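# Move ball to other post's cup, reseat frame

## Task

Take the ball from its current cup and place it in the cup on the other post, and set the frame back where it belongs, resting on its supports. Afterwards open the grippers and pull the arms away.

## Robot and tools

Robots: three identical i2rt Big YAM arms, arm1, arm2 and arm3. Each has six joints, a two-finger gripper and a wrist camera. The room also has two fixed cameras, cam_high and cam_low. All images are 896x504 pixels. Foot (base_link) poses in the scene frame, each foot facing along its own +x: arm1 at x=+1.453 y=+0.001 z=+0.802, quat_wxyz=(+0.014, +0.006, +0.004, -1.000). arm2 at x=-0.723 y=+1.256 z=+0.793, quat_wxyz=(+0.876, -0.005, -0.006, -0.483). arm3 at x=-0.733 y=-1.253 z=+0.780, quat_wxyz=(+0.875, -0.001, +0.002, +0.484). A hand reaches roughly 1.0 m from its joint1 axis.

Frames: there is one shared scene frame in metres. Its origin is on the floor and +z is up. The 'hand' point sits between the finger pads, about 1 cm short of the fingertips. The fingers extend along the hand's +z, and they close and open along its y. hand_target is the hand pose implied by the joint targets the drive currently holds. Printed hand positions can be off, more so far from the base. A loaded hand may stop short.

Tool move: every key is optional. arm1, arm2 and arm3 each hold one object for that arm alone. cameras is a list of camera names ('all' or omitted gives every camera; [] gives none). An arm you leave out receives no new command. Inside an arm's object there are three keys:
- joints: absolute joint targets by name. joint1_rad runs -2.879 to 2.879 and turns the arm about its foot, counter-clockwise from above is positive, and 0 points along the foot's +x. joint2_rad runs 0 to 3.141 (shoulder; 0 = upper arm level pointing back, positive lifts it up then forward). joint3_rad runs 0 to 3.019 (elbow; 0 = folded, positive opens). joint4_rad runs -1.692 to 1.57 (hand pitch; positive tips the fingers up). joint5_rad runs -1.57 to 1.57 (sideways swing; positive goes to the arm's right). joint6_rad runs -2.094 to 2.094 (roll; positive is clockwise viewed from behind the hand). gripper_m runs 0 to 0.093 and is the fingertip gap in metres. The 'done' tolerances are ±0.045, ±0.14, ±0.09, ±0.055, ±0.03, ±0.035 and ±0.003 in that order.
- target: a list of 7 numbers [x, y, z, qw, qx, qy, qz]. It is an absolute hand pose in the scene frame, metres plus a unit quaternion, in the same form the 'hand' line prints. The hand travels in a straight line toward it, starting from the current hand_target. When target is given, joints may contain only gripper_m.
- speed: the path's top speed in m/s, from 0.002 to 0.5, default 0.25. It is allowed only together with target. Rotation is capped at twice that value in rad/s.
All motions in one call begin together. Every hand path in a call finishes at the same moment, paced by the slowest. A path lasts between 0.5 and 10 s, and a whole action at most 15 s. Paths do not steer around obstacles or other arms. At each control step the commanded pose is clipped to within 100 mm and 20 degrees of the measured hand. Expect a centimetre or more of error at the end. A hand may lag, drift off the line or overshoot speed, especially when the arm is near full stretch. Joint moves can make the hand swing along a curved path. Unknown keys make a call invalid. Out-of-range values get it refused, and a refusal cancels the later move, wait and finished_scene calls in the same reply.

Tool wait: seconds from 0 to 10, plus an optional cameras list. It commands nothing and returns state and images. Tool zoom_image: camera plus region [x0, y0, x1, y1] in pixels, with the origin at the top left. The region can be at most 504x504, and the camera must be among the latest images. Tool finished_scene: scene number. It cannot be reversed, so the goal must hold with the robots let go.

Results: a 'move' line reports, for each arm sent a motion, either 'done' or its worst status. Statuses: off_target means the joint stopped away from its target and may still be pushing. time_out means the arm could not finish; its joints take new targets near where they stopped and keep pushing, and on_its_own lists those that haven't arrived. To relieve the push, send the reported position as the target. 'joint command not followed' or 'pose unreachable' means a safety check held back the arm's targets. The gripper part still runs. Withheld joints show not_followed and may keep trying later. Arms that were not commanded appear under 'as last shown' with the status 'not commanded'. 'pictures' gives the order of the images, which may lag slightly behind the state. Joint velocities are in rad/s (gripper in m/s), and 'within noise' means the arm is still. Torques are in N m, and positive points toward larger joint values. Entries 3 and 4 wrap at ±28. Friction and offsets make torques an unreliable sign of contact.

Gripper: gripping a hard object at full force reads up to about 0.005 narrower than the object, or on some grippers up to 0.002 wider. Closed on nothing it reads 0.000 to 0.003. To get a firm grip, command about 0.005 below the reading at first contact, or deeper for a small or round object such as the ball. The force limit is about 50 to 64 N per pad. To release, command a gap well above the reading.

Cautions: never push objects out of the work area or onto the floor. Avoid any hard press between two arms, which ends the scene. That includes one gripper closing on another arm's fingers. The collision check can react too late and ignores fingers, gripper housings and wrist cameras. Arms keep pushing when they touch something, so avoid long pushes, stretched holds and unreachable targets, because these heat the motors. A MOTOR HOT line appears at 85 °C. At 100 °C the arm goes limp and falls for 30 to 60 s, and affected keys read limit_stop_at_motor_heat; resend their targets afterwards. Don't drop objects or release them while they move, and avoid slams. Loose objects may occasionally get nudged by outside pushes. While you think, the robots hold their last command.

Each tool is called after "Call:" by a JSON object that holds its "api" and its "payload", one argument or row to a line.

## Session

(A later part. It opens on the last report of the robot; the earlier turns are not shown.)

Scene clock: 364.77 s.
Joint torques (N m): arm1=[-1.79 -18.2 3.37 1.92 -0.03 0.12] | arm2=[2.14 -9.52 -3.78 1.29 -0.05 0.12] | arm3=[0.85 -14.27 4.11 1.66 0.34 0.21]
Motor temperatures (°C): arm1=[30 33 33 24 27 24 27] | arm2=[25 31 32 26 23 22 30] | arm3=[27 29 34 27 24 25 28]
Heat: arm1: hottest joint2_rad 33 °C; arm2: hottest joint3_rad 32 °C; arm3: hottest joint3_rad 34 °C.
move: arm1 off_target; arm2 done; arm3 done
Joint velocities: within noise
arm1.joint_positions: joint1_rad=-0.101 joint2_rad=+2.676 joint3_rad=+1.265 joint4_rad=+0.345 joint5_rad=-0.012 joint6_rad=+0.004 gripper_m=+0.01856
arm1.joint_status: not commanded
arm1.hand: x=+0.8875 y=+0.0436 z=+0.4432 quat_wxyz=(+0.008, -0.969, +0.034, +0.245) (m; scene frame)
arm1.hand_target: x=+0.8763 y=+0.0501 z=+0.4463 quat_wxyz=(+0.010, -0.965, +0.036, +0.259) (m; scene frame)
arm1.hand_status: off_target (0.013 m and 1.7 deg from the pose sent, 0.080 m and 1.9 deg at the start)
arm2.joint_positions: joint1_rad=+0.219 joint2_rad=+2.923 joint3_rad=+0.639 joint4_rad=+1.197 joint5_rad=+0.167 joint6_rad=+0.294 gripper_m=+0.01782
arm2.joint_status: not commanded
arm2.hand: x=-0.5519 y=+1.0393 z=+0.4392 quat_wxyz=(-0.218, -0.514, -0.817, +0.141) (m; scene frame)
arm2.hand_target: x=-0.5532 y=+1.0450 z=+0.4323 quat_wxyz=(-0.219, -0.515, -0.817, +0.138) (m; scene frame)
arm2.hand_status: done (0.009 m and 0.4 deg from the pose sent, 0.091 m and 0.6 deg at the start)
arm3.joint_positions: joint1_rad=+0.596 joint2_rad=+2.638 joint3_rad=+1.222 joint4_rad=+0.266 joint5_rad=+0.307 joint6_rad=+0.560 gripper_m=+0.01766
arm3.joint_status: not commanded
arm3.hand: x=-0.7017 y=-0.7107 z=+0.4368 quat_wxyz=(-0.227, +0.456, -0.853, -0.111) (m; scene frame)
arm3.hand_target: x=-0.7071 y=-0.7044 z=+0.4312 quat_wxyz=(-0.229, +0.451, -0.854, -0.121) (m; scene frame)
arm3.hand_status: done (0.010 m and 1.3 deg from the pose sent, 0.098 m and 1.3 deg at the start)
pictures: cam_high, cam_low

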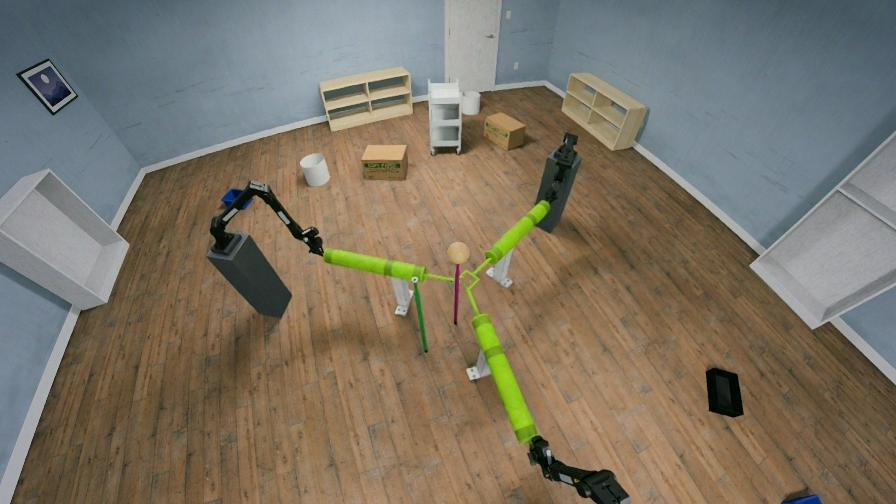

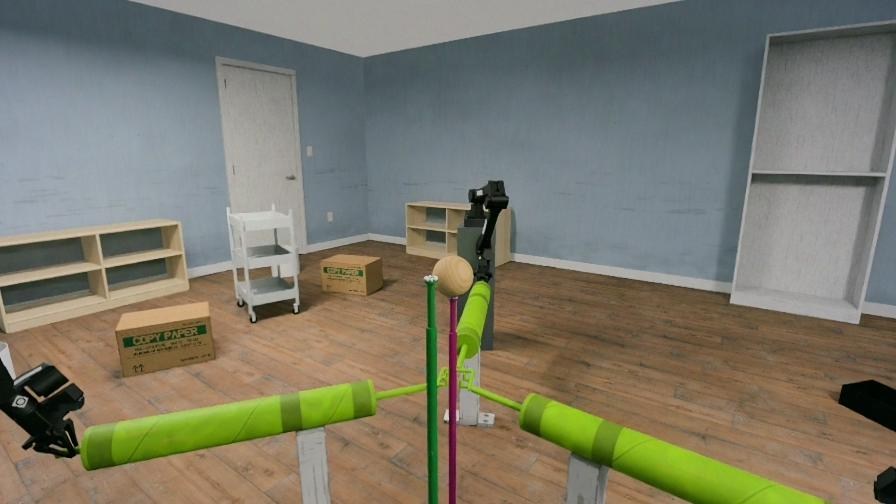

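Joint readings match the initial grasp almost exactly: it's seated. Release and rise.

Call:
{"api": "move", "payload": {
  "arm1": {"joints":{"gripper_m":0.07}},
  "arm2": {"joints":{"gripper_m":0.07}},
  "arm3": {"joints":{"gripper_m":0.07}},
  "cameras": ["arm1_cam_wrist"]
}}

Call:
{"api": "move", "payload": {
  "arm1": {"target":[0.91,0.045,0.65,0.0095,-0.9652,0.0354,0.2586],"speed":0.15},
  "arm2": {"target":[-0.565,1.06,0.65,0.2189,0.5154,0.8169,-0.1381],"speed":0.15},
  "arm3": {"target":[-0.72,-0.735,0.65,0.2288,-0.4512,0.8541,0.1209],"speed":0.15},
  "cameras": ["cam_low","cam_high"]
}}

Scene clock: 370.77 s.
Joint torques (N m): arm1=[-1.79 -18.26 3.37 1.92 -0.03 0.12] | arm2=[2.08 -9.64 -3.78 1.25 -0.04 0.12] | arm3=[0.79 -14.27 4.1 1.66 0.34 0.14]
Motor temperatures (°C): arm1=[30 33 33 24 27 24 27] | arm2=[25 32 32 26 23 22 30] | arm3=[27 30 33 27 24 25 28]
Heat: arm1: hottest joint2_rad 33 °C; arm2: hottest joint2_rad 32 °C; arm3: hottest joint3_rad 33 °C.
move: arm1 done; arm2 done; arm3 done
Joint velocities: within noise
arm1.joint_positions: joint1_rad=-0.101 joint2_rad=+2.676 joint3_rad=+1.265 joint4_rad=+0.345 joint5_rad=-0.012 joint6_rad=+0.004 gripper_m=+0.06984
arm1.joint_status: all done
arm1.hand: x=+0.8875 y=+0.0436 z=+0.4432 quat_wxyz=(+0.008, -0.969, +0.034, +0.245) (m; scene frame)
arm1.hand_target: x=+0.8763 y=+0.0501 z=+0.4463 quat_wxyz=(+0.010, -0.965, +0.036, +0.259) (m; scene frame)
arm1.hand_status: not commanded
arm2.joint_positions: joint1_rad=+0.220 joint2_rad=+2.926 joint3_rad=+0.639 joint4_rad=+1.197 joint5_rad=+0.167 joint6_rad=+0.294 gripper_m=+0.06985
arm2.joint_status: all done
arm2.hand: x=-0.5529 y=+1.0405 z=+0.4384 quat_wxyz=(-0.216, -0.514, -0.818, +0.141) (m; scene frame)
arm2.hand_target: x=-0.5533 y=+1.0451 z=+0.4322 quat_wxyz=(-0.218, -0.515, -0.817, +0.138) (m; scene frame)
arm2.hand_status: not commanded
arm3.joint_positions: joint1_rad=+0.596 joint2_rad=+2.638 joint3_rad=+1.222 joint4_rad=+0.266 joint5_rad=+0.307 joint6_rad=+0.566 gripper_m=+0.06987
arm3.joint_status: all done
arm3.hand: x=-0.7017 y=-0.7107 z=+0.4368 quat_wxyz=(-0.226, +0.453, -0.855, -0.112) (m; scene frame)
arm3.hand_target: x=-0.7069 y=-0.7044 z=+0.4312 quat_wxyz=(-0.229, +0.451, -0.854, -0.121) (m; scene frame)
arm3.hand_status: not commanded
pictures: arm1_cam_wrist
camera_calibration:
arm1_cam_wrist: T_world_to_cam=[[0.0737309, 0.997078, 0.0199752, -0.119683], [0.987501, -0.0757912, 0.138191, -0.931855], [0.139301, 0.00953666, -0.990204, 0.439547], [0, 0, 0, 1]] pos_world=[0.867803, 0.0445153, 0.566406]

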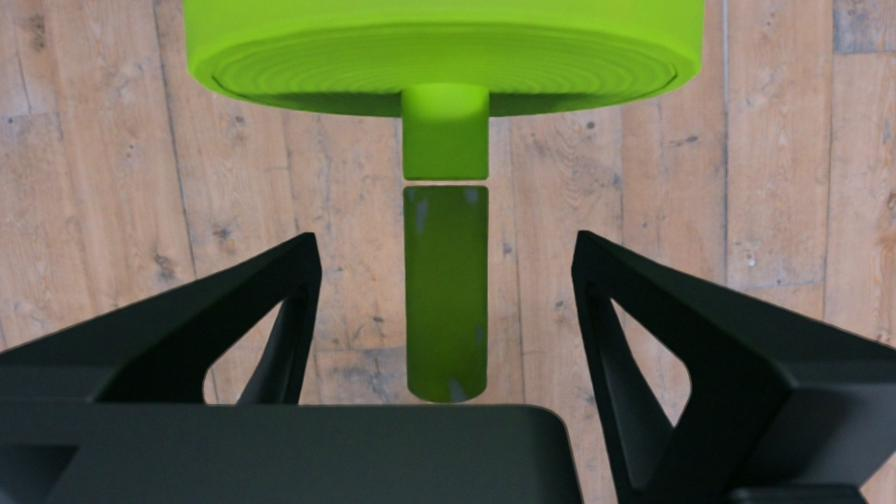

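Scene clock: 373.27 s.
Joint torques (N m): arm1=[-1.73 -17.14 3.64 1.09 -0.03 0.12] | arm2=[2.08 -10.23 -3.17 0.38 0.06 0.12] | arm3=[0.79 -14.62 4.74 0.75 0.44 0.13]
Motor temperatures (°C): arm1=[30 33 33 24 27 24 27] | arm2=[25 32 32 26 23 22 30] | arm3=[27 30 33 27 24 25 27]
Heat: arm1: hottest joint2_rad 33 °C; arm2: hottest joint2_rad 32 °C; arm3: hottest joint3_rad 33 °C.
move: arm1 done; arm2 done; arm3 done
Joint velocities: within noise
arm1.joint_positions: joint1_rad=-0.101 joint2_rad=+2.130 joint3_rad=+0.934 joint4_rad=+0.152 joint5_rad=-0.012 joint6_rad=+0.004 gripper_m=+0.06991
arm1.joint_status: not commanded
arm1.hand: x=+0.9118 y=+0.0399 z=+0.6434 quat_wxyz=(+0.008, -0.966, +0.034, +0.255) (m; scene frame)
arm1.hand_target: x=+0.9100 y=+0.0451 z=+0.6500 quat_wxyz=(+0.010, -0.965, +0.036, +0.259) (m; scene frame)
arm1.hand_status: done (0.009 m and 0.5 deg from the pose sent, 0.208 m and 1.7 deg at the start)
arm2.joint_positions: joint1_rad=+0.225 joint2_rad=+2.101 joint3_rad=+0.177 joint4_rad=+0.844 joint5_rad=+0.166 joint6_rad=+0.298 gripper_m=+0.06993
arm2.joint_status: not commanded
arm2.hand: x=-0.5623 y=+1.0536 z=+0.6468 quat_wxyz=(-0.222, -0.514, -0.817, +0.141) (m; scene frame)
arm2.hand_target: x=-0.5652 y=+1.0599 z=+0.6498 quat_wxyz=(-0.219, -0.515, -0.817, +0.138) (m; scene frame)
arm2.hand_status: done (0.008 m and 0.5 deg from the pose sent, 0.213 m and 0.4 deg at the start)
arm3.joint_positions: joint1_rad=+0.630 joint2_rad=+2.070 joint3_rad=+0.915 joint4_rad=+0.002 joint5_rad=+0.319 joint6_rad=+0.598 gripper_m=+0.06995
arm3.joint_status: not commanded
arm3.hand: x=-0.7155 y=-0.7378 z=+0.6419 quat_wxyz=(-0.227, +0.453, -0.854, -0.116) (m; scene frame)
arm3.hand_target: x=-0.7200 y=-0.7350 z=+0.6499 quat_wxyz=(-0.229, +0.451, -0.854, -0.121) (m; scene frame)
arm3.hand_status: done (0.010 m and 0.7 deg from the pose sent, 0.215 m and 1.1 deg at the start)
pictures: cam_high, cam_low

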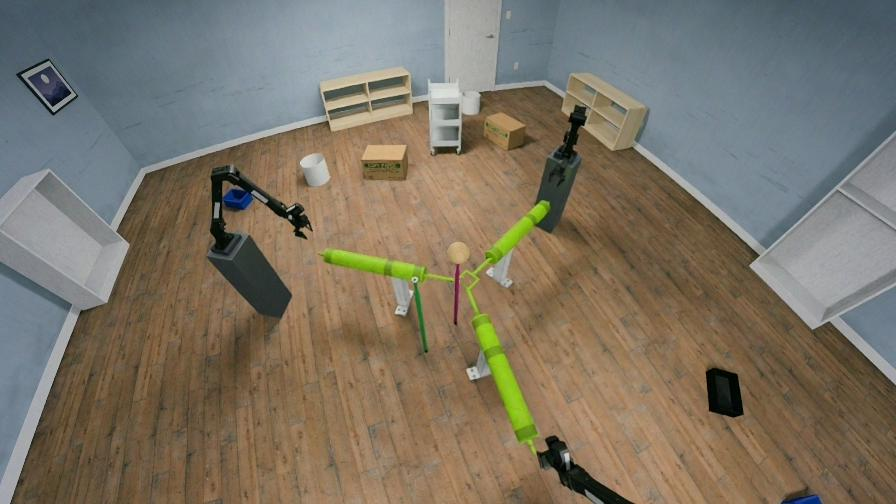

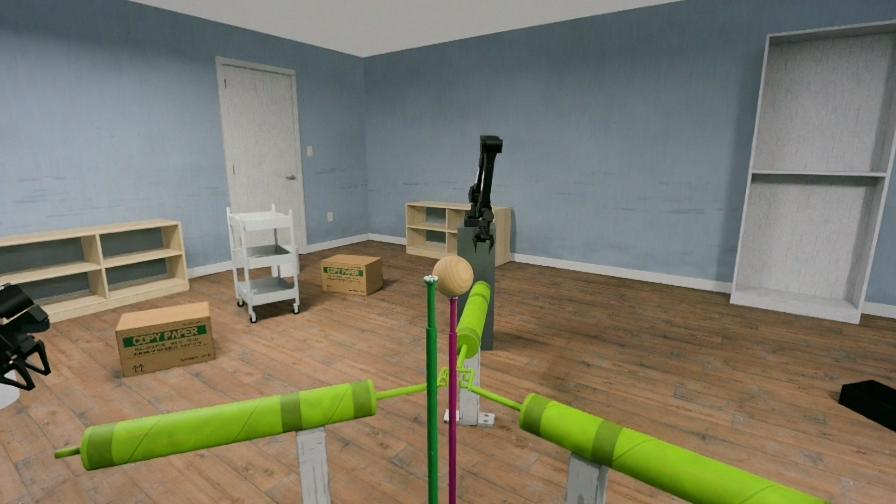

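Call:
{"api": "finished_scene", "payload": {
  "scene": 2
}}

The scene is finished: the task was done.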